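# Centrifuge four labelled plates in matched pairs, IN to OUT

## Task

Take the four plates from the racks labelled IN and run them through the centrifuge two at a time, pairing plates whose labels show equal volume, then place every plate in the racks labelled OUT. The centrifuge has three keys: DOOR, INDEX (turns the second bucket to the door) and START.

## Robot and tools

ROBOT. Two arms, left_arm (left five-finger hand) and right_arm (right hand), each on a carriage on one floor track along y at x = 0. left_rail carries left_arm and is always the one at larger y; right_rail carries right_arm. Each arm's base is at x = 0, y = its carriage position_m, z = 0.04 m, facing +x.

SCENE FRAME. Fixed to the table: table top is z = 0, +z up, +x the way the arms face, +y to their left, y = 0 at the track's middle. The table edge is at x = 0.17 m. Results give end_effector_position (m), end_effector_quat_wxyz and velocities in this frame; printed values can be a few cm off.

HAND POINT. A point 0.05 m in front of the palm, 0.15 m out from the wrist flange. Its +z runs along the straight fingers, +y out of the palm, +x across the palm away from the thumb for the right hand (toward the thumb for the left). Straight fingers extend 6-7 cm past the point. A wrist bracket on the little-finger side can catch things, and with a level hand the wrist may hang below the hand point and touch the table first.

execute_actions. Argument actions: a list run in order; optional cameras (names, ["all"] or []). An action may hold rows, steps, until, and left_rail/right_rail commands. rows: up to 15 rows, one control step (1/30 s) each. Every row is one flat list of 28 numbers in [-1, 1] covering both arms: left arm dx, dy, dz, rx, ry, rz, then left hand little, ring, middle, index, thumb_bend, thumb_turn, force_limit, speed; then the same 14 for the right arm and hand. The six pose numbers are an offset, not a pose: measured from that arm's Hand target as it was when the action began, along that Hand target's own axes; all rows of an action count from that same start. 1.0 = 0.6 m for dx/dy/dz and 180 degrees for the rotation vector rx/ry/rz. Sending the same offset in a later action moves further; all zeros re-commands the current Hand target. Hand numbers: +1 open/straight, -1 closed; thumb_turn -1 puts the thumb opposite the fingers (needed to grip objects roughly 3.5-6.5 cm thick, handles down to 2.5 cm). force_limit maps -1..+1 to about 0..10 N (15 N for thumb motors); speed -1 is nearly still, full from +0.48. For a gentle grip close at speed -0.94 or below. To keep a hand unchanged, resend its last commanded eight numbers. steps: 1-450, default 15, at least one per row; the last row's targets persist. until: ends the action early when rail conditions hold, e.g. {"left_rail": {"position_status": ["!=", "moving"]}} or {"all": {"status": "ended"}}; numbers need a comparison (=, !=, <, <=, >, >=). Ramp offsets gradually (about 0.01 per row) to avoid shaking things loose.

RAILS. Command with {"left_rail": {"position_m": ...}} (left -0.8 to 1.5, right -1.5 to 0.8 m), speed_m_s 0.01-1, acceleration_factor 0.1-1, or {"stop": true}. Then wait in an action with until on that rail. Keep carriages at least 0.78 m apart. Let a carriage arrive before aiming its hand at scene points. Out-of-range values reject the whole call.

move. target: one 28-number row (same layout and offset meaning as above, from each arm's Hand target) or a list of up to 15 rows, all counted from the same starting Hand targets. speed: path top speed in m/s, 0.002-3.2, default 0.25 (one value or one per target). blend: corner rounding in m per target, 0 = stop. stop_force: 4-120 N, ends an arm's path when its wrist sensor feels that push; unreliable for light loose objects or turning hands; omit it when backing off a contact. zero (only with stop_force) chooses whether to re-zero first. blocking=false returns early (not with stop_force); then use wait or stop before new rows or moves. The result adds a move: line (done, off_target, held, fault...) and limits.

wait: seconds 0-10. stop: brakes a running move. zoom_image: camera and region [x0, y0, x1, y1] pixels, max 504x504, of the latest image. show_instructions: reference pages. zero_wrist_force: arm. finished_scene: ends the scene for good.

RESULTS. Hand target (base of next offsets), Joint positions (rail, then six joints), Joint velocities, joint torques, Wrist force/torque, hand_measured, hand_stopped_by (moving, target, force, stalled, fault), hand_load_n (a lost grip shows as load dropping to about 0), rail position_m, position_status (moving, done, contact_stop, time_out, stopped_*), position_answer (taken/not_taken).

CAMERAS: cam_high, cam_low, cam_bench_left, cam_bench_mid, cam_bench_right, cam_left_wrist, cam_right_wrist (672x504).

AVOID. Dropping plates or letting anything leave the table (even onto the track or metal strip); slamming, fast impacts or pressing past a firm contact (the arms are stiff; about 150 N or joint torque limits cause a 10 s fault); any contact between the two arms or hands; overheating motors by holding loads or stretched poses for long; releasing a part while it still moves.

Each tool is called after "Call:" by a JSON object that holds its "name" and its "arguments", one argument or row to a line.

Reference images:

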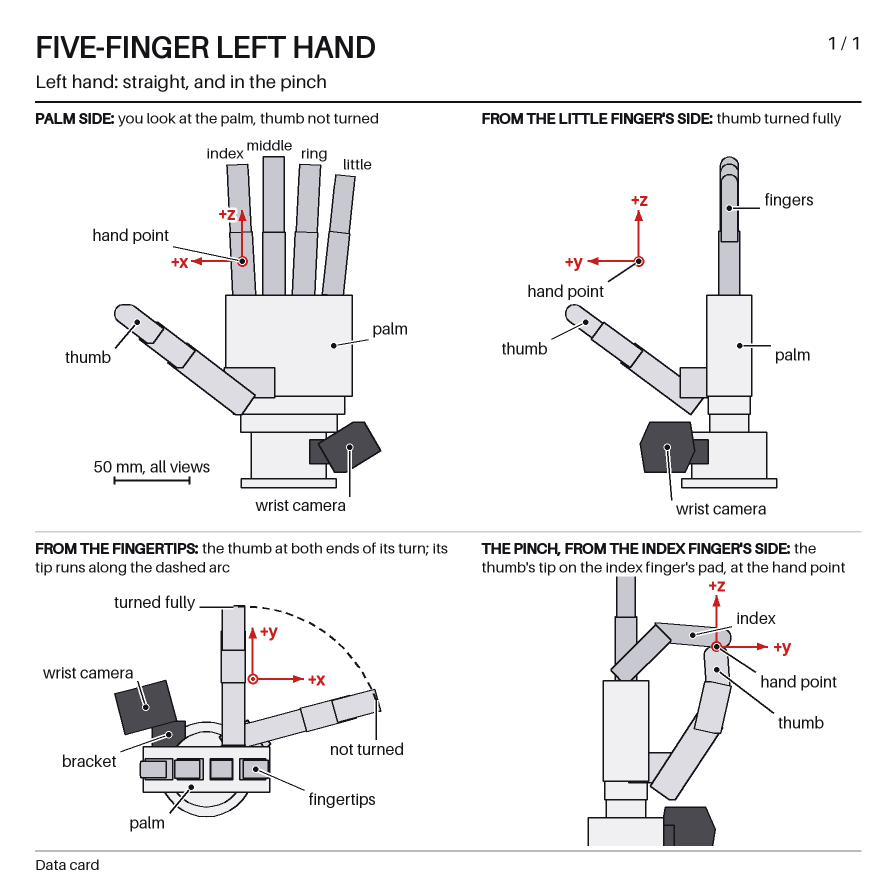

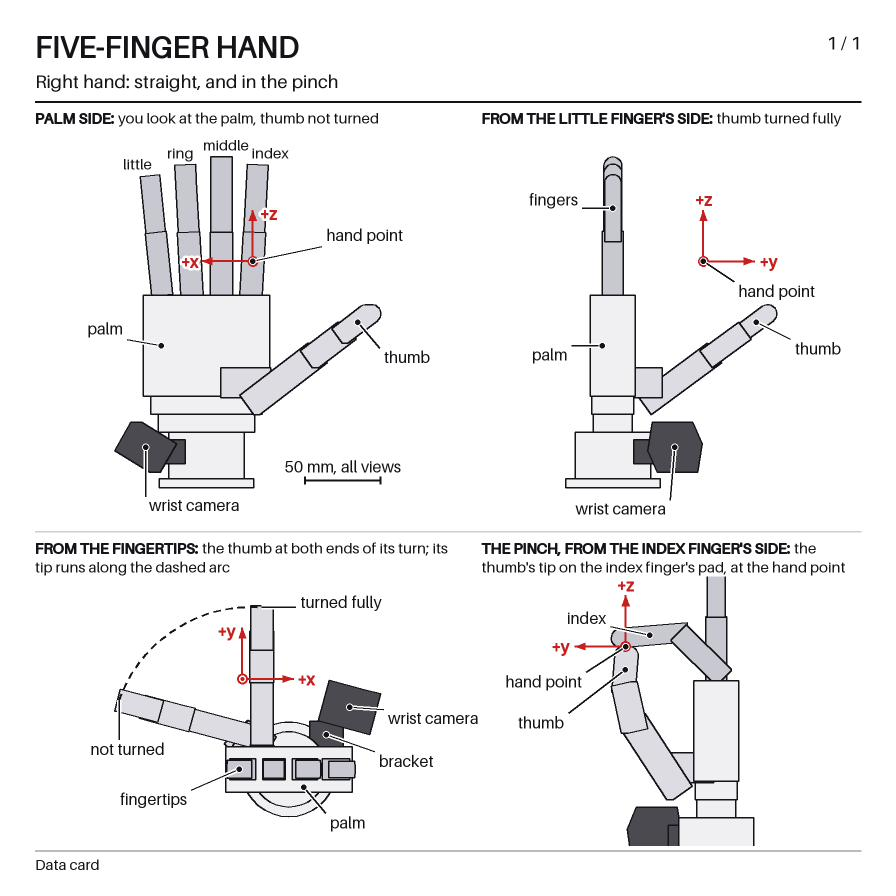

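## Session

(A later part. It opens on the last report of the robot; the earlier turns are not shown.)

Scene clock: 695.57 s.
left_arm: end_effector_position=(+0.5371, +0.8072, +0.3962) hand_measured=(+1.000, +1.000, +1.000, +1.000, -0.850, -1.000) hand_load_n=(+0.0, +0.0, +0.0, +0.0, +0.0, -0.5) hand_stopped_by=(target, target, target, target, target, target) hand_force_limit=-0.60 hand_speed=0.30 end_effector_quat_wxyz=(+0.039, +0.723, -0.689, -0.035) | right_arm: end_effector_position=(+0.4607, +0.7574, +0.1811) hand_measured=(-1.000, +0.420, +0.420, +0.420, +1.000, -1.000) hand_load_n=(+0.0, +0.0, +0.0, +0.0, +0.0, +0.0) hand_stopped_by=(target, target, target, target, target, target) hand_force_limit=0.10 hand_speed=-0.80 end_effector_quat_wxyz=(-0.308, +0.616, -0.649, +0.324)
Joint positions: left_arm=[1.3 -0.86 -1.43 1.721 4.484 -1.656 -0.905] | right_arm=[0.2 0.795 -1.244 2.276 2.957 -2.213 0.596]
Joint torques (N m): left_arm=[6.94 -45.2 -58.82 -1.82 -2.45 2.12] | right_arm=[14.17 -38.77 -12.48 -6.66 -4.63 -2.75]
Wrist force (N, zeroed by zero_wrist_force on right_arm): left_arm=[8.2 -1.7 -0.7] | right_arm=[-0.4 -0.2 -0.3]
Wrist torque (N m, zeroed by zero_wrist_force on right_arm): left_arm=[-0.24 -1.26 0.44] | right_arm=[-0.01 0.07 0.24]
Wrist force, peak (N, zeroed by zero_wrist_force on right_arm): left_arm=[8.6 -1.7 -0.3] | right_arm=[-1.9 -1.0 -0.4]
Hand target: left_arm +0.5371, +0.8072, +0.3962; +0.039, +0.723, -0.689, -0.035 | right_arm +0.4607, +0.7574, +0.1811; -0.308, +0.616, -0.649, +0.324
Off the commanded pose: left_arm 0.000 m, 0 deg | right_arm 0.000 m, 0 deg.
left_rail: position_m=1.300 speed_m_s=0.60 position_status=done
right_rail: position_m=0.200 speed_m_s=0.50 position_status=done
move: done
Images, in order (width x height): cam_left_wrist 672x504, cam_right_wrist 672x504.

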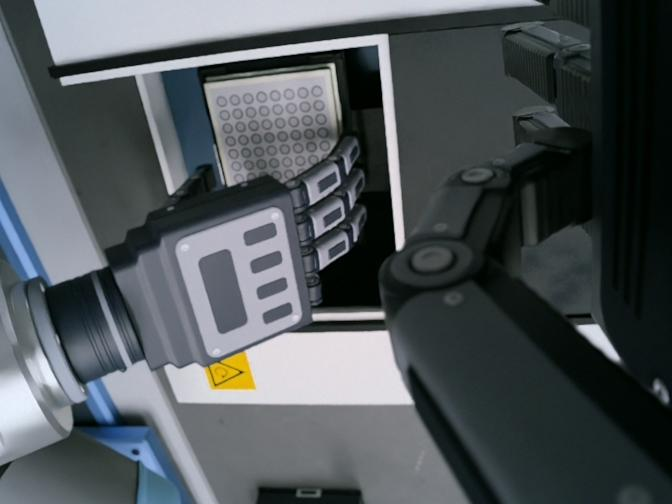

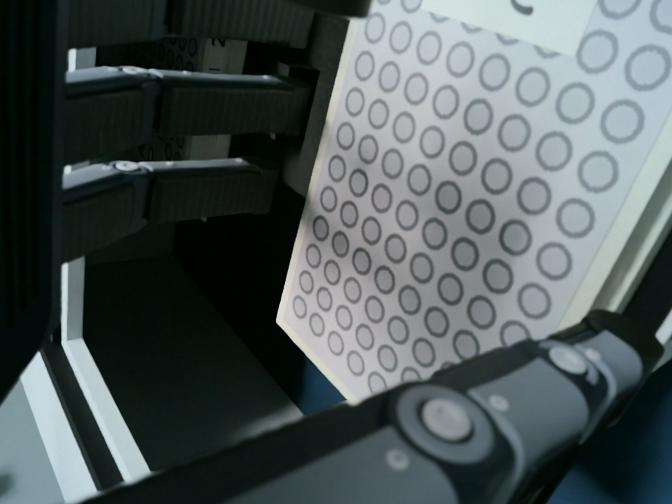

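Call:
{"name": "zero_wrist_force", "arguments": {
  "arm": "right_arm"
}}

Call:
{"name": "move", "arguments": {
  "target": [0,0,0,0,0,0,1,1,1,1,-0.85,-1,-0.6,0.3,0,0.0198,0.0147,0,0,0,-1,0.42,0.42,0.42,1,-1,0.1,-0.8],
  "speed": 0.02,
  "stop_force": 5
}}

Call:
{"name": "move", "arguments": {
  "target": [0,0,0,0,0,0,1,1,1,1,-0.85,-1,-0.6,0.3,-0.0005,-0.0060,0.0080,0,0,0,-1,0.42,0.42,0.42,1,-1,0.1,-0.8],
  "speed": 0.01,
  "stop_force": 4,
  "cameras": ["cam_left_wrist","cam_right_wrist"]
}}

Wrist force sensor zeroed.

Scene clock: 697.63 s.
left_arm: end_effector_position=(+0.5371, +0.8072, +0.3962) hand_measured=(+1.000, +1.000, +1.000, +1.000, -0.850, -1.000) hand_load_n=(+0.0, +0.0, +0.0, +0.0, +0.0, +0.0) hand_stopped_by=(target, target, target, target, target, target) hand_force_limit=-0.60 hand_speed=0.30 end_effector_quat_wxyz=(+0.039, +0.723, -0.689, -0.035) | right_arm: end_effector_position=(+0.4606, +0.7574, +0.1663) hand_measured=(-1.000, +0.420, +0.420, +0.420, +1.000, -1.000) hand_load_n=(+0.0, +0.0, +0.0, +0.0, +0.0, +0.5) hand_stopped_by=(target, target, target, target, target, target) hand_force_limit=0.10 hand_speed=-0.80 end_effector_quat_wxyz=(-0.308, +0.616, -0.649, +0.324)
Joint positions: left_arm=[1.3 -0.86 -1.43 1.721 4.484 -1.656 -0.905] | right_arm=[0.2 0.795 -1.216 2.281 2.925 -2.213 0.596]
Joint torques (N m): left_arm=[8.65 -42.66 -58.85 -1.65 -2.4 1.73] | right_arm=[12.01 -38.44 -11 -6.71 -4.39 -0.44]
Wrist force (N, zeroed by zero_wrist_force on right_arm): left_arm=[8.2 -1.6 -0.5] | right_arm=[0.2 -0.2 0.0]
Wrist torque (N m, zeroed by zero_wrist_force on right_arm): left_arm=[-0.23 -1.26 0.44] | right_arm=[-0.02 -0.03 0.01]
Wrist force, peak (N, zeroed by zero_wrist_force on right_arm): left_arm=[8.6 -1.8 -0.1] | right_arm=[0.6 -0.1 0.3]
Hand target: left_arm +0.5371, +0.8072, +0.3962; +0.039, +0.723, -0.689, -0.035 | right_arm +0.4606, +0.7574, +0.1663; -0.308, +0.616, -0.649, +0.324
Off the commanded pose: left_arm 0.000 m, 0 deg | right_arm 0.000 m, 0 deg.
left_rail: position_m=1.300 speed_m_s=0.60 position_status=done
right_rail: position_m=0.200 speed_m_s=0.50 position_status=done
move: done

Scene clock: 699.27 s.
left_arm: end_effector_position=(+0.5371, +0.8072, +0.3962) hand_measured=(+1.000, +1.000, +1.000, +1.000, -0.850, -1.000) hand_load_n=(+0.0, +0.0, +0.0, +0.0, +0.0, +0.0) hand_stopped_by=(target, target, target, target, target, target) hand_force_limit=-0.60 hand_speed=0.30 end_effector_quat_wxyz=(+0.039, +0.723, -0.689, -0.035) | right_arm: end_effector_position=(+0.4646, +0.7574, +0.1662) hand_measured=(-1.000, +0.420, +0.420, +0.420, +1.000, -1.000) hand_load_n=(+0.0, +0.0, +0.0, +0.0, +1.0, -0.5) hand_stopped_by=(target, target, target, target, target, target) hand_force_limit=0.10 hand_speed=-0.80 end_effector_quat_wxyz=(-0.308, +0.616, -0.649, +0.324)
Joint positions: left_arm=[1.3 -0.86 -1.43 1.721 4.484 -1.656 -0.905] | right_arm=[0.2 0.79 -1.214 2.277 2.923 -2.21 0.591]
Joint torques (N m): left_arm=[8.41 -45.23 -59.02 -1.45 -2.59 2.05] | right_arm=[10.46 -63.23 -13.28 -0.97 -5.13 2.28]
Wrist force (N, zeroed by zero_wrist_force on right_arm): left_arm=[8.0 -1.3 -0.3] | right_arm=[0.4 2.1 -4.9]
Wrist torque (N m, zeroed by zero_wrist_force on right_arm): left_arm=[-0.20 -1.21 0.41] | right_arm=[-0.12 0.00 -0.03]
Wrist force, peak (N, zeroed by zero_wrist_force on right_arm): left_arm=[8.6 -1.5 -0.6] | right_arm=[0.1 3.4 -8.1]
Hand target: left_arm +0.5371, +0.8072, +0.3962; +0.039, +0.723, -0.689, -0.035 | right_arm +0.4646, +0.7574, +0.1662; -0.308, +0.616, -0.649, +0.324 (not the last commanded pose)
Off the commanded pose: left_arm 0.000 m, 0 deg | right_arm 0.002 m, 0 deg.
left_rail: position_m=1.300 speed_m_s=0.60 position_status=done
right_rail: position_m=0.200 speed_m_s=0.50 position_status=done
move: contact (right_arm)
Images, in order (width x height): cam_left_wrist 672x504, cam_right_wrist 672x504.

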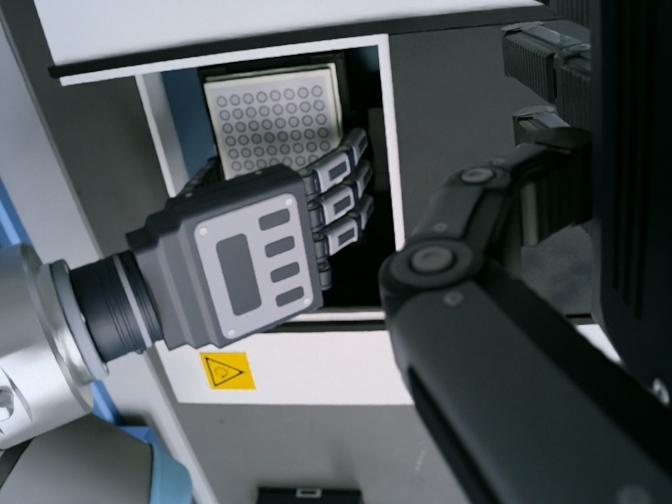

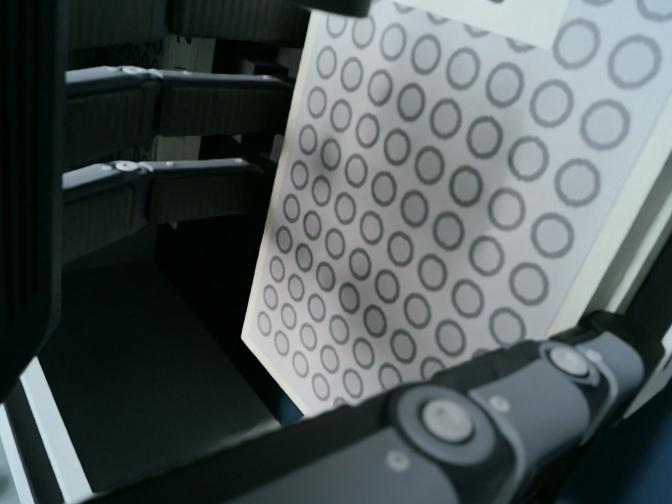

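Call:
{"name": "execute_actions", "arguments": {
  "actions": [
    {"rows":[[0,0,0,0,0,0,1,1,1,1,-0.85,-1,-0.6,0.3,0,0,0,0,0,0,-1,0.2,0.2,0.2,1,-1,-0.5,-0.92]],"steps":110},
    {"rows":[[0,0,0,0,0,0,1,1,1,1,-0.85,-1,-0.6,0.3,0,0,0,0,0,0,-1,0.1,0.1,0.1,1,-1,0.1,-0.94]],"steps":60}
  ],
  "cameras": ["cam_left_wrist","cam_right_wrist"]
}}

Call:
{"name": "zoom_image", "arguments": {
  "camera": "cam_left_wrist",
  "region": [180, 30, 400, 190]
}}

Scene clock: 705.40 s.
left_arm: end_effector_position=(+0.5371, +0.8072, +0.3962) hand_measured=(+1.000, +1.000, +1.000, +1.000, -0.850, -1.000) hand_load_n=(+0.0, +0.0, +0.0, +0.0, +0.0, +0.0) hand_stopped_by=(target, target, target, target, target, target) hand_force_limit=-0.60 hand_speed=0.30 end_effector_quat_wxyz=(+0.039, +0.723, -0.689, -0.035) | right_arm: end_effector_position=(+0.4646, +0.7573, +0.1662) hand_measured=(-1.000, +0.310, +0.324, +0.314, +1.000, -1.000) hand_load_n=(+0.0, +5.5, +6.5, +4.5, +3.0, +3.0) hand_stopped_by=(target, force, force, force, target, target) hand_force_limit=0.10 hand_speed=-0.94 end_effector_quat_wxyz=(-0.308, +0.616, -0.649, +0.324)
Joint positions: left_arm=[1.3 -0.86 -1.43 1.721 4.484 -1.656 -0.905] | right_arm=[0.2 0.79 -1.214 2.277 2.923 -2.21 0.591]
Joint torques (N m): left_arm=[7.16 -43.91 -58.94 -1.95 -2.59 1.92] | right_arm=[8.67 -60.06 -16.47 -2.41 1.77 0.33]
Wrist force (N, zeroed by zero_wrist_force on right_arm): left_arm=[8.3 -1.5 -0.3] | right_arm=[-0.5 -1.8 -0.6]
Wrist torque (N m, zeroed by zero_wrist_force on right_arm): left_arm=[-0.23 -1.27 0.44] | right_arm=[0.06 -0.03 -0.15]
Wrist force, peak (N, zeroed by zero_wrist_force on right_arm): left_arm=[8.5 -1.7 -0.3] | right_arm=[0.2 1.9 -5.1]
Hand target: left_arm +0.5371, +0.8072, +0.3962; +0.039, +0.723, -0.689, -0.035 | right_arm +0.4646, +0.7573, +0.1662; -0.308, +0.616, -0.649, +0.324
Off the commanded pose: left_arm 0.000 m, 0 deg | right_arm 0.000 m, 0 deg.
left_rail: position_m=1.300 speed_m_s=0.60 position_status=done
right_rail: position_m=0.200 speed_m_s=0.50 position_status=done
Images, in order (width x height): cam_left_wrist 672x504, cam_right_wrist 672x504.

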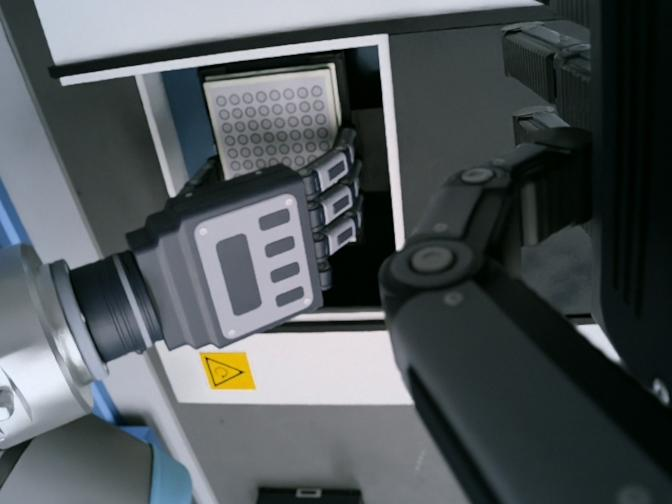

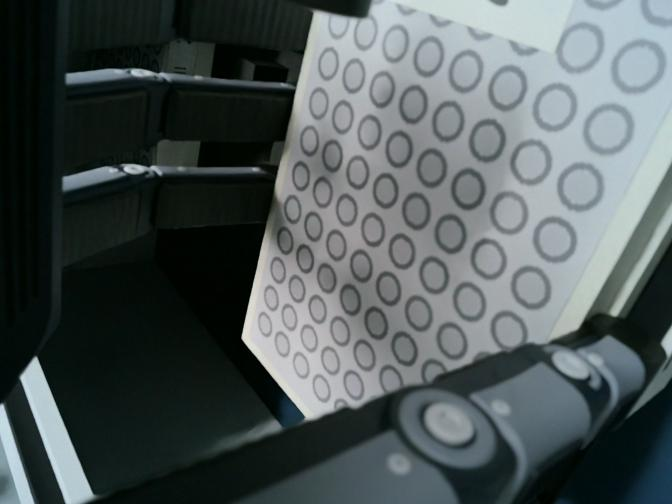

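Scaled by 2.291.

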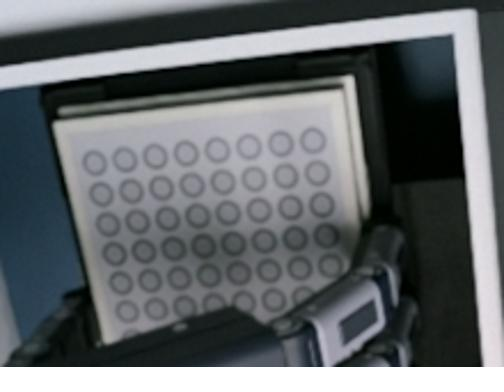

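Call:
{"name": "move", "arguments": {
  "target": [
    [0,0,0,0,0,0,1,1,1,1,-0.85,-1,-0.6,0.3,0,-0.02,-0.015,0,0,0,-1,0.1,0.1,0.1,1,-1,0.1,-0.94],
    [0,0,0,0,0,0,1,1,1,1,-0.85,-1,-0.6,0.3,0,-0.1733,-0.1303,0,0,0,-1,0.1,0.1,0.1,1,-1,0.1,-0.94]
  ],
  "speed": [0.02,0.1],
  "blend": [0.003,0],
  "cameras": ["cam_left_wrist","cam_right_wrist"]
}}

Call:
{"name": "zoom_image", "arguments": {
  "camera": "cam_left_wrist",
  "region": [150, 30, 400, 240]
}}

Scene clock: 708.27 s.
left_arm: end_effector_position=(+0.5371, +0.8072, +0.3962) hand_measured=(+1.000, +1.000, +1.000, +1.000, -0.850, -1.000) hand_load_n=(+0.0, +0.0, +0.0, +0.0, +0.0, +0.0) hand_stopped_by=(target, target, target, target, target, target) hand_force_limit=-0.60 hand_speed=0.30 end_effector_quat_wxyz=(+0.039, +0.723, -0.689, -0.035) | right_arm: end_effector_position=(+0.4645, +0.7574, +0.2962) hand_measured=(-1.000, +0.310, +0.324, +0.314, +1.000, -1.000) hand_load_n=(+0.0, +5.0, +6.5, +4.5, +2.5, +3.0) hand_stopped_by=(target, force, force, force, target, target) hand_force_limit=0.10 hand_speed=-0.94 end_effector_quat_wxyz=(-0.308, +0.616, -0.649, +0.324)
Joint positions: left_arm=[1.3 -0.86 -1.43 1.721 4.484 -1.656 -0.905] | right_arm=[0.2 0.79 -1.43 2.211 3.206 -2.21 0.591]
Joint torques (N m): left_arm=[6.55 -42.25 -58.09 -1.53 -2.37 1.68] | right_arm=[13.39 -53.96 -41.2 -0.9 -4.44 2.56]
Wrist force (N, zeroed by zero_wrist_force on right_arm): left_arm=[8.4 -1.6 -0.4] | right_arm=[-0.2 0.1 0.3]
Wrist torque (N m, zeroed by zero_wrist_force on right_arm): left_arm=[-0.25 -1.27 0.45] | right_arm=[-0.03 0.02 -0.22]
Wrist force, peak (N, zeroed by zero_wrist_force on right_arm): left_arm=[8.6 -1.5 -0.4] | right_arm=[-2.3 0.9 1.0]
Hand target: left_arm +0.5371, +0.8072, +0.3962; +0.039, +0.723, -0.689, -0.035 | right_arm +0.4645, +0.7574, +0.2963; -0.308, +0.616, -0.649, +0.324
Off the commanded pose: left_arm 0.000 m, 0 deg | right_arm 0.000 m, 0 deg.
left_rail: position_m=1.300 speed_m_s=0.60 position_status=done
right_rail: position_m=0.200 speed_m_s=0.50 position_status=done
move: done
Images, in order (width x height): cam_left_wrist 672x504, cam_right_wrist 672x504.

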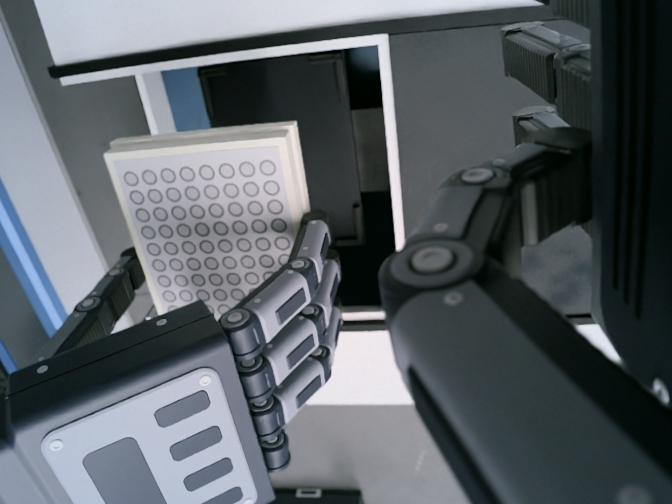

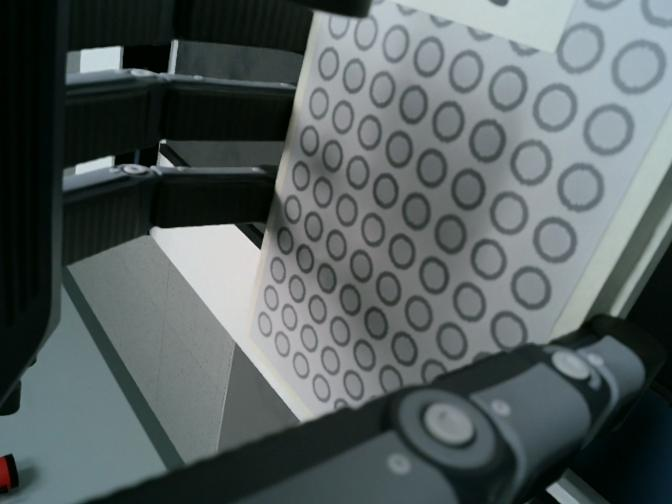

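Scaled by 2.016.

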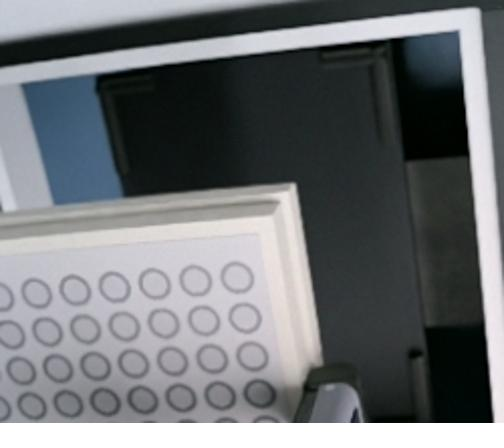

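Call:
{"name": "move", "arguments": {
  "target": [0,0,0,0,0,0,1,1,1,1,-0.85,-1,-0.6,0.3,0.5832,-0.0596,-0.0153,0,0,0,-1,0.1,0.1,0.1,1,-1,0.1,-0.94],
  "speed": 0.25
}}

Call:
{"name": "execute_actions", "arguments": {
  "actions": [
    {"right_rail":{"position_m":-0.2506},"steps":250,"until":{"right_rail":{"position_status":["!=","moving"]}}}
  ]
}}

Scene clock: 712.13 s.
left_arm: end_effector_position=(+0.5371, +0.8072, +0.3962) hand_measured=(+1.000, +1.000, +1.000, +1.000, -0.850, -1.000) hand_load_n=(+0.0, +0.0, +0.0, +0.0, +0.0, +0.0) hand_stopped_by=(target, target, target, target, target, target) hand_force_limit=-0.60 hand_speed=0.30 end_effector_quat_wxyz=(+0.039, +0.723, -0.689, -0.035) | right_arm: end_effector_position=(+0.4606, +0.4073, +0.3306) hand_measured=(-1.000, +0.310, +0.324, +0.314, +1.000, -1.000) hand_load_n=(+0.0, +5.5, +6.5, +4.5, +2.5, +3.5) hand_stopped_by=(target, force, force, force, target, target) hand_force_limit=0.10 hand_speed=-0.94 end_effector_quat_wxyz=(-0.308, +0.616, -0.649, +0.324)
Joint positions: left_arm=[1.3 -0.86 -1.43 1.721 4.484 -1.656 -0.905] | right_arm=[0.2 0.041 -1.978 2.615 3.15 -1.645 0.055]
Joint torques (N m): left_arm=[7.61 -42.86 -58.77 -1.84 -2.5 1.9] | right_arm=[-14.62 -14.87 -23.86 -0.92 3.39 -2.78]
Wrist force (N, zeroed by zero_wrist_force on right_arm): left_arm=[8.0 -1.5 -0.7] | right_arm=[0.3 0.0 0.6]
Wrist torque (N m, zeroed by zero_wrist_force on right_arm): left_arm=[-0.22 -1.23 0.42] | right_arm=[-0.01 -0.04 0.08]
Wrist force, peak (N, zeroed by zero_wrist_force on right_arm): left_arm=[8.5 -1.7 -0.7] | right_arm=[2.0 -0.1 0.5]
Hand target: left_arm +0.5371, +0.8072, +0.3962; +0.039, +0.723, -0.689, -0.035 | right_arm +0.4606, +0.4072, +0.3306; -0.308, +0.616, -0.649, +0.324
Off the commanded pose: left_arm 0.000 m, 0 deg | right_arm 0.000 m, 0 deg.
left_rail: position_m=1.300 speed_m_s=0.60 position_status=done
right_rail: position_m=0.200 speed_m_s=0.50 position_status=done
move: done

Scene clock: 714.47 s.
left_arm: end_effector_position=(+0.5371, +0.8072, +0.3962) hand_measured=(+1.000, +1.000, +1.000, +1.000, -0.850, -1.000) hand_load_n=(+0.0, +0.0, +0.0, +0.0, +0.0, +0.0) hand_stopped_by=(target, target, target, target, target, target) hand_force_limit=-0.60 hand_speed=0.30 end_effector_quat_wxyz=(+0.039, +0.723, -0.689, -0.035) | right_arm: end_effector_position=(+0.4606, -0.0434, +0.3306) hand_measured=(-1.000, +0.310, +0.324, +0.314, +1.000, -1.000) hand_load_n=(+0.0, +5.5, +6.5, +4.5, +2.5, +3.0) hand_stopped_by=(target, force, force, force, target, target) hand_force_limit=0.10 hand_speed=-0.94 end_effector_quat_wxyz=(-0.308, +0.616, -0.649, +0.324)
Joint positions: left_arm=[1.3 -0.86 -1.43 1.721 4.484 -1.656 -0.905] | right_arm=[-0.251 0.04 -1.978 2.615 3.151 -1.644 0.055]
Joint torques (N m): left_arm=[7.95 -43.26 -59.26 -2.12 -2.63 1.75] | right_arm=[-14.82 -4.13 -28.7 -1.68 2.58 -2.91]
Wrist force (N, zeroed by zero_wrist_force on right_arm): left_arm=[8.1 -1.8 -0.3] | right_arm=[0.3 0.1 0.1]
Wrist torque (N m, zeroed by zero_wrist_force on right_arm): left_arm=[-0.28 -1.22 0.43] | right_arm=[0.04 -0.02 0.08]
Wrist force, peak (N, zeroed by zero_wrist_force on right_arm): left_arm=[8.6 -1.3 -0.7] | right_arm=[1.5 0.0 0.4]
Hand target: left_arm +0.5371, +0.8072, +0.3962; +0.039, +0.723, -0.689, -0.035 | right_arm +0.4606, -0.0434, +0.3306; -0.308, +0.616, -0.649, +0.324
Off the commanded pose: left_arm 0.000 m, 0 deg | right_arm 0.000 m, 0 deg.
left_rail: position_m=1.300 speed_m_s=0.60 position_status=done
right_rail: position_m=-0.251 speed_m_s=0.50 position_status=done

Call:
{"name": "move", "arguments": {
  "target": [
    [0,0,0,0,0,0,1,1,1,1,-0.85,-1,-0.6,0.3,-0.3157,0.0713,-0.0932,-0.0003,0.3925,0.2946,-1,0.1,0.1,0.1,1,-1,0.1,-0.94],
    [0,0,0,0,0,0,1,1,1,1,-0.85,-1,-0.6,0.3,-0.2733,0.2058,-0.0793,-0.0003,0.3925,0.2946,-1,0.1,0.1,0.1,1,-1,0.1,-0.94]
  ],
  "speed": [0.25,0.12],
  "blend": [0.01,0],
  "cameras": ["cam_right_wrist","cam_high","cam_bench_mid","cam_bench_left"]
}}

Call:
{"name": "zoom_image", "arguments": {
  "camera": "cam_high",
  "region": [230, 230, 330, 330]
}}

Scene clock: 719.60 s.
left_arm: end_effector_position=(+0.5371, +0.8072, +0.3962) hand_measured=(+1.000, +1.000, +1.000, +1.000, -0.850, -1.000) hand_load_n=(+0.0, +0.0, +0.0, +0.0, +0.0, -0.5) hand_stopped_by=(target, target, target, target, target, target) hand_force_limit=-0.60 hand_speed=0.30 end_effector_quat_wxyz=(+0.039, +0.723, -0.689, -0.035) | right_arm: end_effector_position=(+0.3570, +0.1262, +0.2604) hand_measured=(-1.000, +0.310, +0.324, +0.314, +1.000, -1.000) hand_load_n=(+0.0, +5.0, +6.5, +4.5, +2.5, +3.0) hand_stopped_by=(target, force, force, force, target, target) hand_force_limit=0.10 hand_speed=-0.94 end_effector_quat_wxyz=(-0.005, +0.010, +0.895, -0.447)
Joint positions: left_arm=[1.3 -0.86 -1.43 1.721 4.484 -1.656 -0.905] | right_arm=[-0.251 0.761 -1.51 2.025 4.952 -2.173 2.599]
Joint torques (N m): left_arm=[7.65 -43.5 -58.72 -2.03 -2.3 1.62] | right_arm=[12.26 -53.4 -22.37 -4.2 2.41 2.24]
Wrist force (N, zeroed by zero_wrist_force on right_arm): left_arm=[8.3 -1.4 -0.5] | right_arm=[0.2 -0.2 0.5]
Wrist torque (N m, zeroed by zero_wrist_force on right_arm): left_arm=[-0.20 -1.27 0.43] | right_arm=[-0.08 -0.06 -0.26]
Wrist force, peak (N, zeroed by zero_wrist_force on right_arm): left_arm=[8.5 -1.7 -0.5] | right_arm=[1.4 -0.2 0.5]
Hand target: left_arm +0.5371, +0.8072, +0.3962; +0.039, +0.723, -0.689, -0.035 | right_arm +0.3570, +0.1261, +0.2603; -0.005, +0.010, +0.895, -0.447
Off the commanded pose: left_arm 0.000 m, 0 deg | right_arm 0.000 m, 0 deg.
left_rail: position_m=1.300 speed_m_s=0.60 position_status=done
right_rail: position_m=-0.251 speed_m_s=0.50 position_status=done
move: done
Images, in order (width x height): cam_high 672x504, cam_bench_left 672x504, cam_bench_mid 672x504, cam_right_wrist 672x504.

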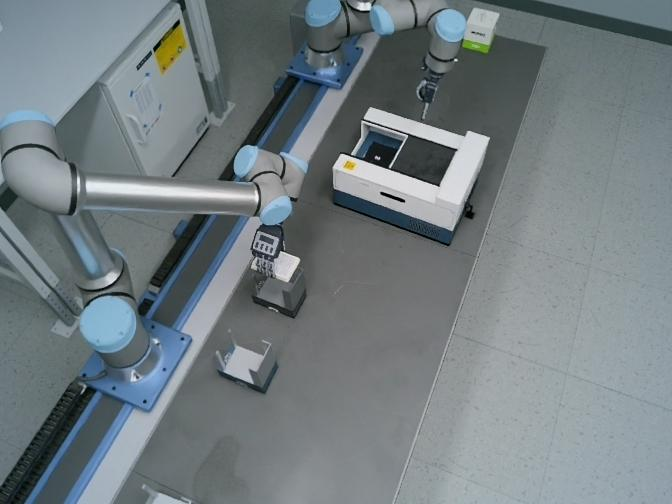

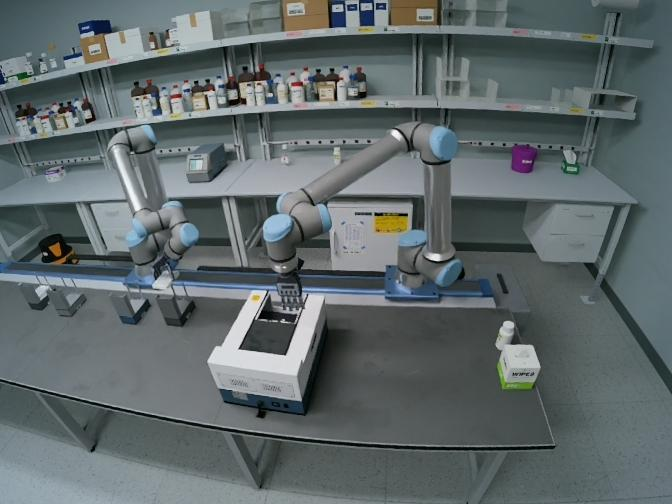

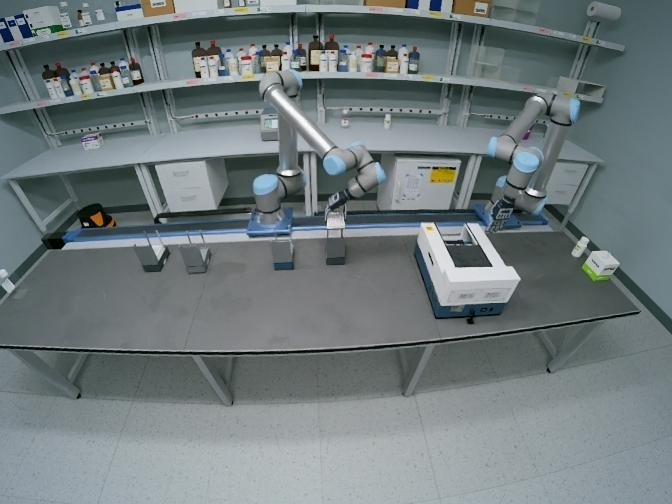

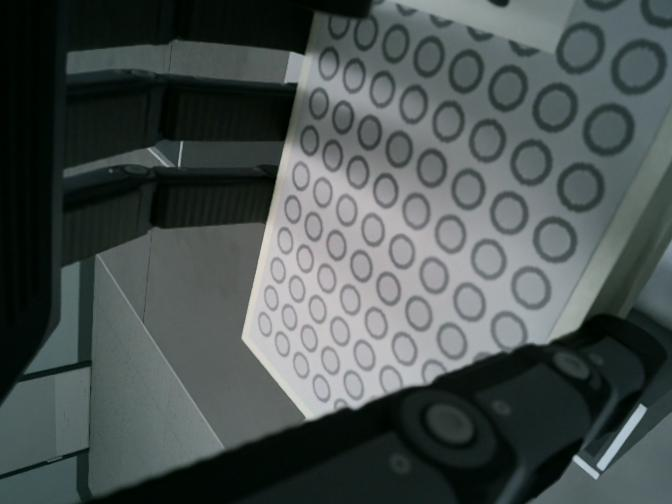

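Scaled by 5.040.

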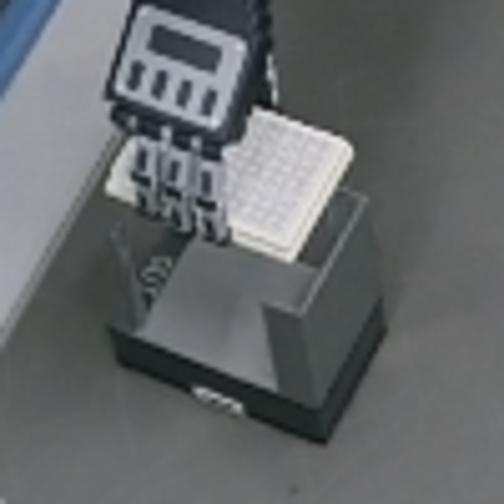

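Call:
{"name": "zoom_image", "arguments": {
  "camera": "cam_right_wrist",
  "region": [552, 370, 672, 490]
}}

Call:
{"name": "zoom_image", "arguments": {
  "camera": "cam_right_wrist",
  "region": [130, 30, 330, 230]
}}

Scaled by 4.200.

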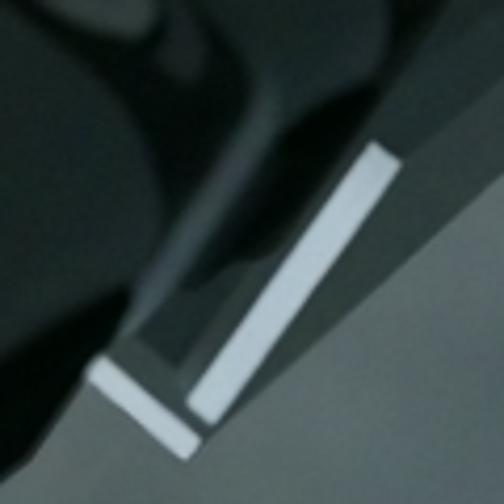

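Scaled by 2.520.

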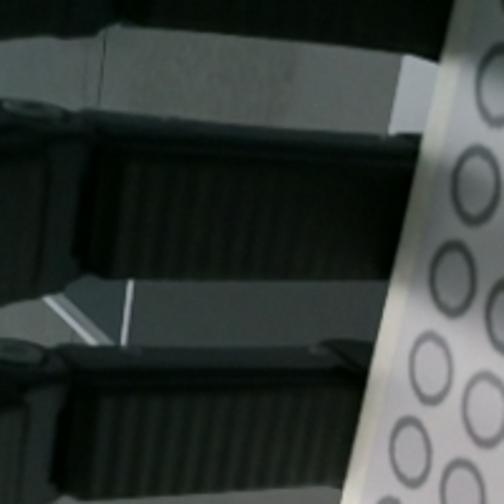

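Call:
{"name": "zoom_image", "arguments": {
  "camera": "cam_right_wrist",
  "region": [240, 290, 340, 420]
}}

Call:
{"name": "zoom_image", "arguments": {
  "camera": "cam_right_wrist",
  "region": [450, 90, 640, 350]
}}

Call:
{"name": "zoom_image", "arguments": {
  "camera": "cam_right_wrist",
  "region": [290, 0, 450, 160]
}}

Scaled by 3.877.

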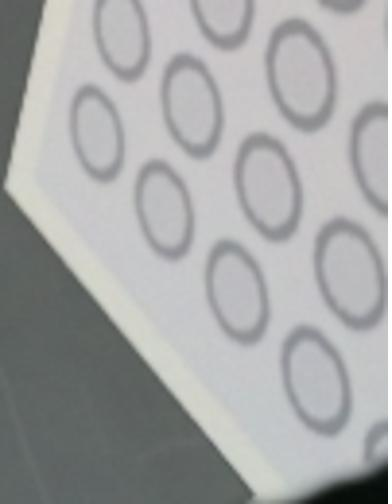

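Scaled by 1.938.

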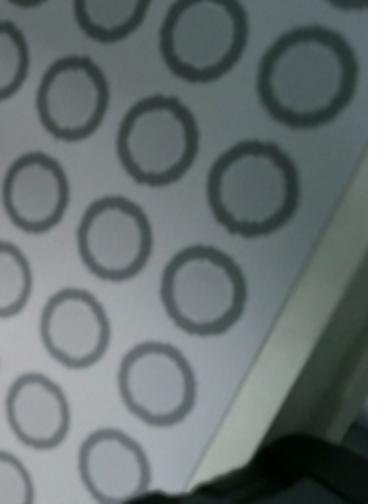

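Scaled by 3.150.

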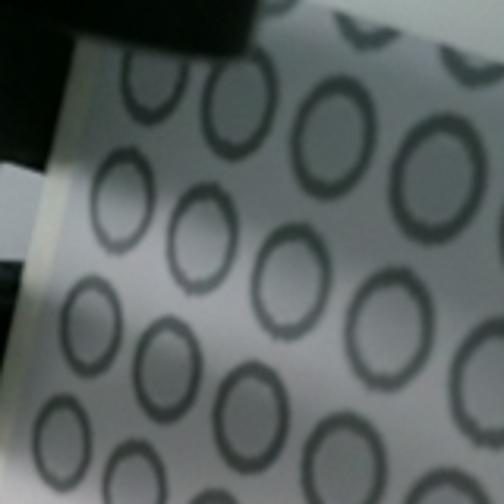

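Call:
{"name": "zero_wrist_force", "arguments": {
  "arm": "right_arm"
}}

Call:
{"name": "move", "arguments": {
  "target": [0,0,0,0,0,0,1,1,1,1,-0.85,-1,-0.6,0.3,-0.0007,0.2008,0.1498,0,0,0,-1,0.1,0.1,0.1,1,-1,0.1,-0.94],
  "speed": 0.04,
  "stop_force": 6,
  "cameras": ["cam_right_wrist","cam_high"]
}}

Call:
{"name": "zoom_image", "arguments": {
  "camera": "cam_high",
  "region": [230, 230, 330, 330]
}}

Wrist force sensor zeroed.

Scene clock: 728.07 s.
left_arm: end_effector_position=(+0.5371, +0.8072, +0.3962) hand_measured=(+1.000, +1.000, +1.000, +1.000, -0.850, -1.000) hand_load_n=(+0.0, +0.0, +0.0, +0.0, +0.0, +0.0) hand_stopped_by=(target, target, target, target, target, target) hand_force_limit=-0.60 hand_speed=0.30 end_effector_quat_wxyz=(+0.039, +0.723, -0.689, -0.035) | right_arm: end_effector_position=(+0.3573, +0.1266, +0.1100) hand_measured=(-1.000, +0.308, +0.324, +0.314, +1.000, -1.000) hand_load_n=(+0.0, +0.0, +0.5, +9.5, +1.5, -2.0) hand_stopped_by=(target, force, force, force, target, target) hand_force_limit=0.10 hand_speed=-0.94 end_effector_quat_wxyz=(-0.005, +0.010, +0.895, -0.447)
Joint positions: left_arm=[1.3 -0.86 -1.43 1.721 4.484 -1.656 -0.905] | right_arm=[-0.251 0.761 -1.335 2.15 4.652 -2.173 2.599]
Joint torques (N m): left_arm=[7.17 -44.2 -58.51 -2.23 -2.47 1.45] | right_arm=[4.9 -33.69 -17.73 -5.74 0.93 -1.92]
Wrist force (N, zeroed by zero_wrist_force on right_arm): left_arm=[8.2 -1.6 -0.7] | right_arm=[4.0 -3.0 -2.5]
Wrist torque (N m, zeroed by zero_wrist_force on right_arm): left_arm=[-0.23 -1.26 0.44] | right_arm=[0.22 0.14 0.07]
Wrist force, peak (N, zeroed by zero_wrist_force on right_arm): left_arm=[8.6 -1.4 -0.3] | right_arm=[4.0 -3.3 -2.6]
Hand target: left_arm +0.5371, +0.8072, +0.3962; +0.039, +0.723, -0.689, -0.035 | right_arm +0.3573, +0.1266, +0.1100; -0.005, +0.010, +0.895, -0.447
Off the commanded pose: left_arm 0.000 m, 0 deg | right_arm 0.000 m, 0 deg.
left_rail: position_m=1.300 speed_m_s=0.60 position_status=done
right_rail: position_m=-0.251 speed_m_s=0.50 position_status=done
move: done
Images, in order (width x height): cam_high 672x504, cam_right_wrist 672x504.

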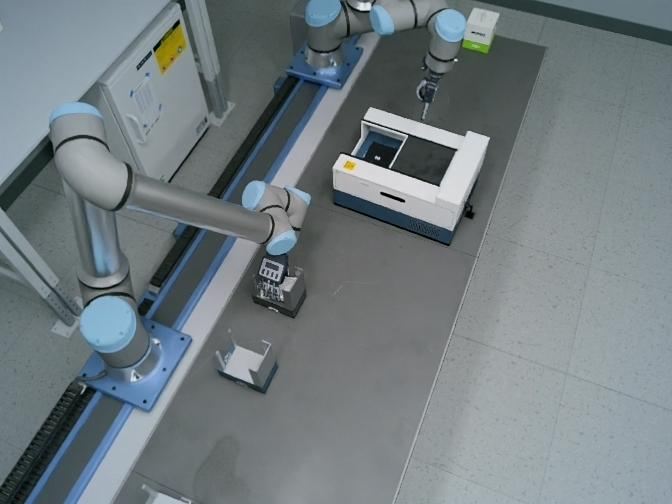

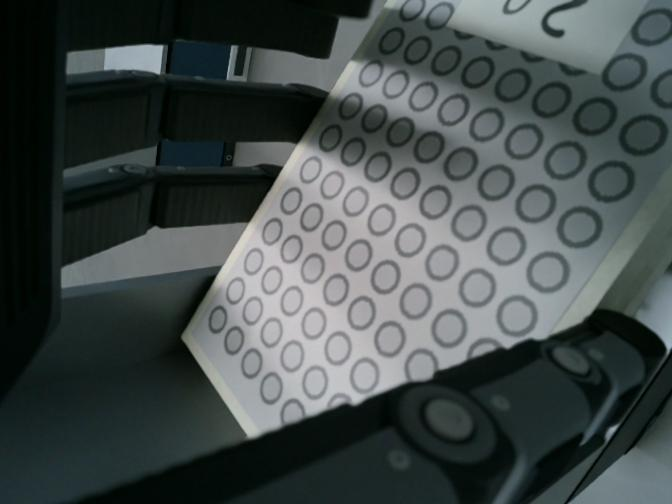

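Scaled by 5.040.

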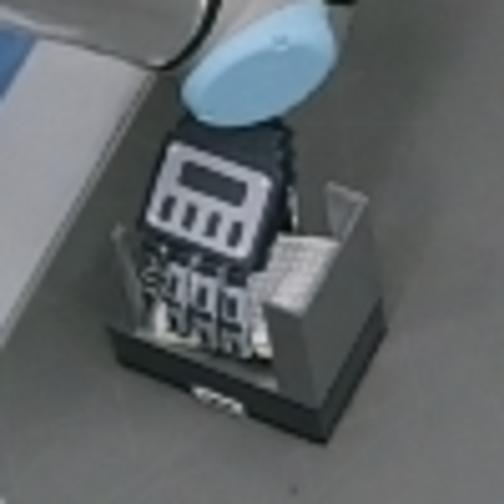

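Call:
{"name": "move", "arguments": {
  "target": [0,0,0,0,0,0,1,1,1,1,-0.85,-1,-0.6,0.3,0.0033,0,0,0,0,0,-1,0.1,0.1,0.1,1,-1,0.1,-0.94],
  "speed": 0.01
}}

Call:
{"name": "move", "arguments": {
  "target": [0,0,0,0,0,0,1,1,1,1,-0.85,-1,-0.6,0.3,0.0,0.0133,0.01,0,0,0,-1,0.1,0.1,0.1,1,-1,0.1,-0.94],
  "speed": 0.015,
  "stop_force": 7,
  "cameras": ["cam_right_wrist","cam_high"]
}}

Call:
{"name": "zoom_image", "arguments": {
  "camera": "cam_high",
  "region": [240, 240, 320, 320]
}}

Scene clock: 732.80 s.
left_arm: end_effector_position=(+0.5371, +0.8072, +0.3962) hand_measured=(+1.000, +1.000, +1.000, +1.000, -0.850, -1.000) hand_load_n=(+0.0, +0.0, +0.0, +0.0, +0.0, +0.0) hand_stopped_by=(target, target, target, target, target, target) hand_force_limit=-0.60 hand_speed=0.30 end_effector_quat_wxyz=(+0.039, +0.723, -0.689, -0.035) | right_arm: end_effector_position=(+0.3554, +0.1266, +0.1100) hand_measured=(-1.000, +0.308, +0.324, +0.314, +1.000, -1.000) hand_load_n=(+0.0, +0.0, +0.5, +8.5, +1.0, -0.5) hand_stopped_by=(target, force, force, force, target, target) hand_force_limit=0.10 hand_speed=-0.94 end_effector_quat_wxyz=(-0.005, +0.010, +0.895, -0.447)
Joint positions: left_arm=[1.3 -0.86 -1.43 1.721 4.484 -1.656 -0.905] | right_arm=[-0.251 0.763 -1.337 2.152 4.653 -2.171 2.601]
Joint torques (N m): left_arm=[7.27 -43.21 -58.22 -2.1 -2.36 1.49] | right_arm=[14.14 -58.38 -17.93 1.19 2.96 2.02]
Wrist force (N, zeroed by zero_wrist_force on right_arm): left_arm=[8.2 -1.6 -0.6] | right_arm=[-0.5 -0.6 0.6]
Wrist torque (N m, zeroed by zero_wrist_force on right_arm): left_arm=[-0.24 -1.24 0.43] | right_arm=[0.03 0.08 0.04]
Wrist force, peak (N, zeroed by zero_wrist_force on right_arm): left_arm=[8.5 -1.8 -0.4] | right_arm=[4.0 -3.7 -2.4]
Hand target: left_arm +0.5371, +0.8072, +0.3962; +0.039, +0.723, -0.689, -0.035 | right_arm +0.3553, +0.1266, +0.1100; -0.005, +0.010, +0.895, -0.447
Off the commanded pose: left_arm 0.000 m, 0 deg | right_arm 0.000 m, 0 deg.
left_rail: position_m=1.300 speed_m_s=0.60 position_status=done
right_rail: position_m=-0.251 speed_m_s=0.50 position_status=done
move: done

Scene clock: 734.40 s.
left_arm: end_effector_position=(+0.5371, +0.8072, +0.3962) hand_measured=(+1.000, +1.000, +1.000, +1.000, -0.850, -1.000) hand_load_n=(+0.0, +0.0, +0.0, +0.0, +0.0, +0.0) hand_stopped_by=(target, target, target, target, target, target) hand_force_limit=-0.60 hand_speed=0.30 end_effector_quat_wxyz=(+0.039, +0.723, -0.689, -0.035) | right_arm: end_effector_position=(+0.3553, +0.1266, +0.1000) hand_measured=(-1.000, +0.308, +0.324, +0.314, +1.000, -1.000) hand_load_n=(+0.0, +0.0, +1.5, +8.0, +1.0, +1.0) hand_stopped_by=(target, force, force, force, target, target) hand_force_limit=0.10 hand_speed=-0.94 end_effector_quat_wxyz=(-0.005, +0.010, +0.895, -0.447)
Joint positions: left_arm=[1.3 -0.86 -1.43 1.721 4.484 -1.656 -0.905] | right_arm=[-0.251 0.763 -1.322 2.158 4.633 -2.171 2.601]
Joint torques (N m): left_arm=[6.77 -43.73 -58.82 -2.18 -2.26 1.34] | right_arm=[12.66 -34.76 -17.08 -5.06 2.22 0.68]
Wrist force (N, zeroed by zero_wrist_force on right_arm): left_arm=[7.9 -1.6 -0.5] | right_arm=[-0.4 -2.9 -0.1]
Wrist torque (N m, zeroed by zero_wrist_force on right_arm): left_arm=[-0.24 -1.21 0.41] | right_arm=[0.10 0.10 0.03]
Wrist force, peak (N, zeroed by zero_wrist_force on right_arm): left_arm=[8.5 -1.3 -0.2] | right_arm=[-0.4 -2.9 0.3]
Hand target: left_arm +0.5371, +0.8072, +0.3962; +0.039, +0.723, -0.689, -0.035 | right_arm +0.3553, +0.1266, +0.1000; -0.005, +0.010, +0.895, -0.447
Off the commanded pose: left_arm 0.000 m, 0 deg | right_arm 0.000 m, 0 deg.
left_rail: position_m=1.300 speed_m_s=0.60 position_status=done
right_rail: position_m=-0.251 speed_m_s=0.50 position_status=done
move: done
Images, in order (width x height): cam_high 672x504, cam_right_wrist 672x504.

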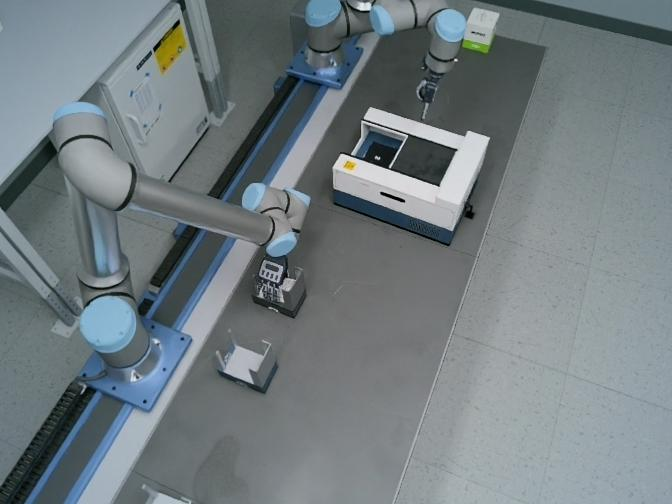

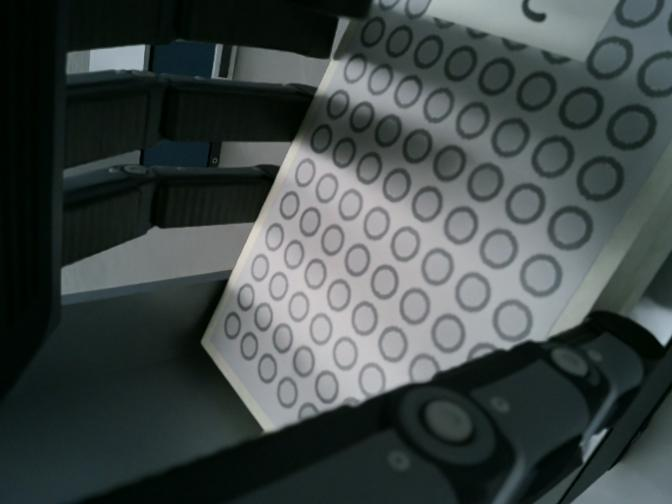

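Scaled by 6.300.

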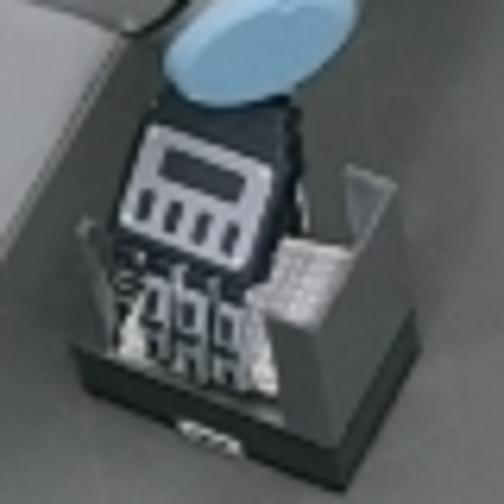

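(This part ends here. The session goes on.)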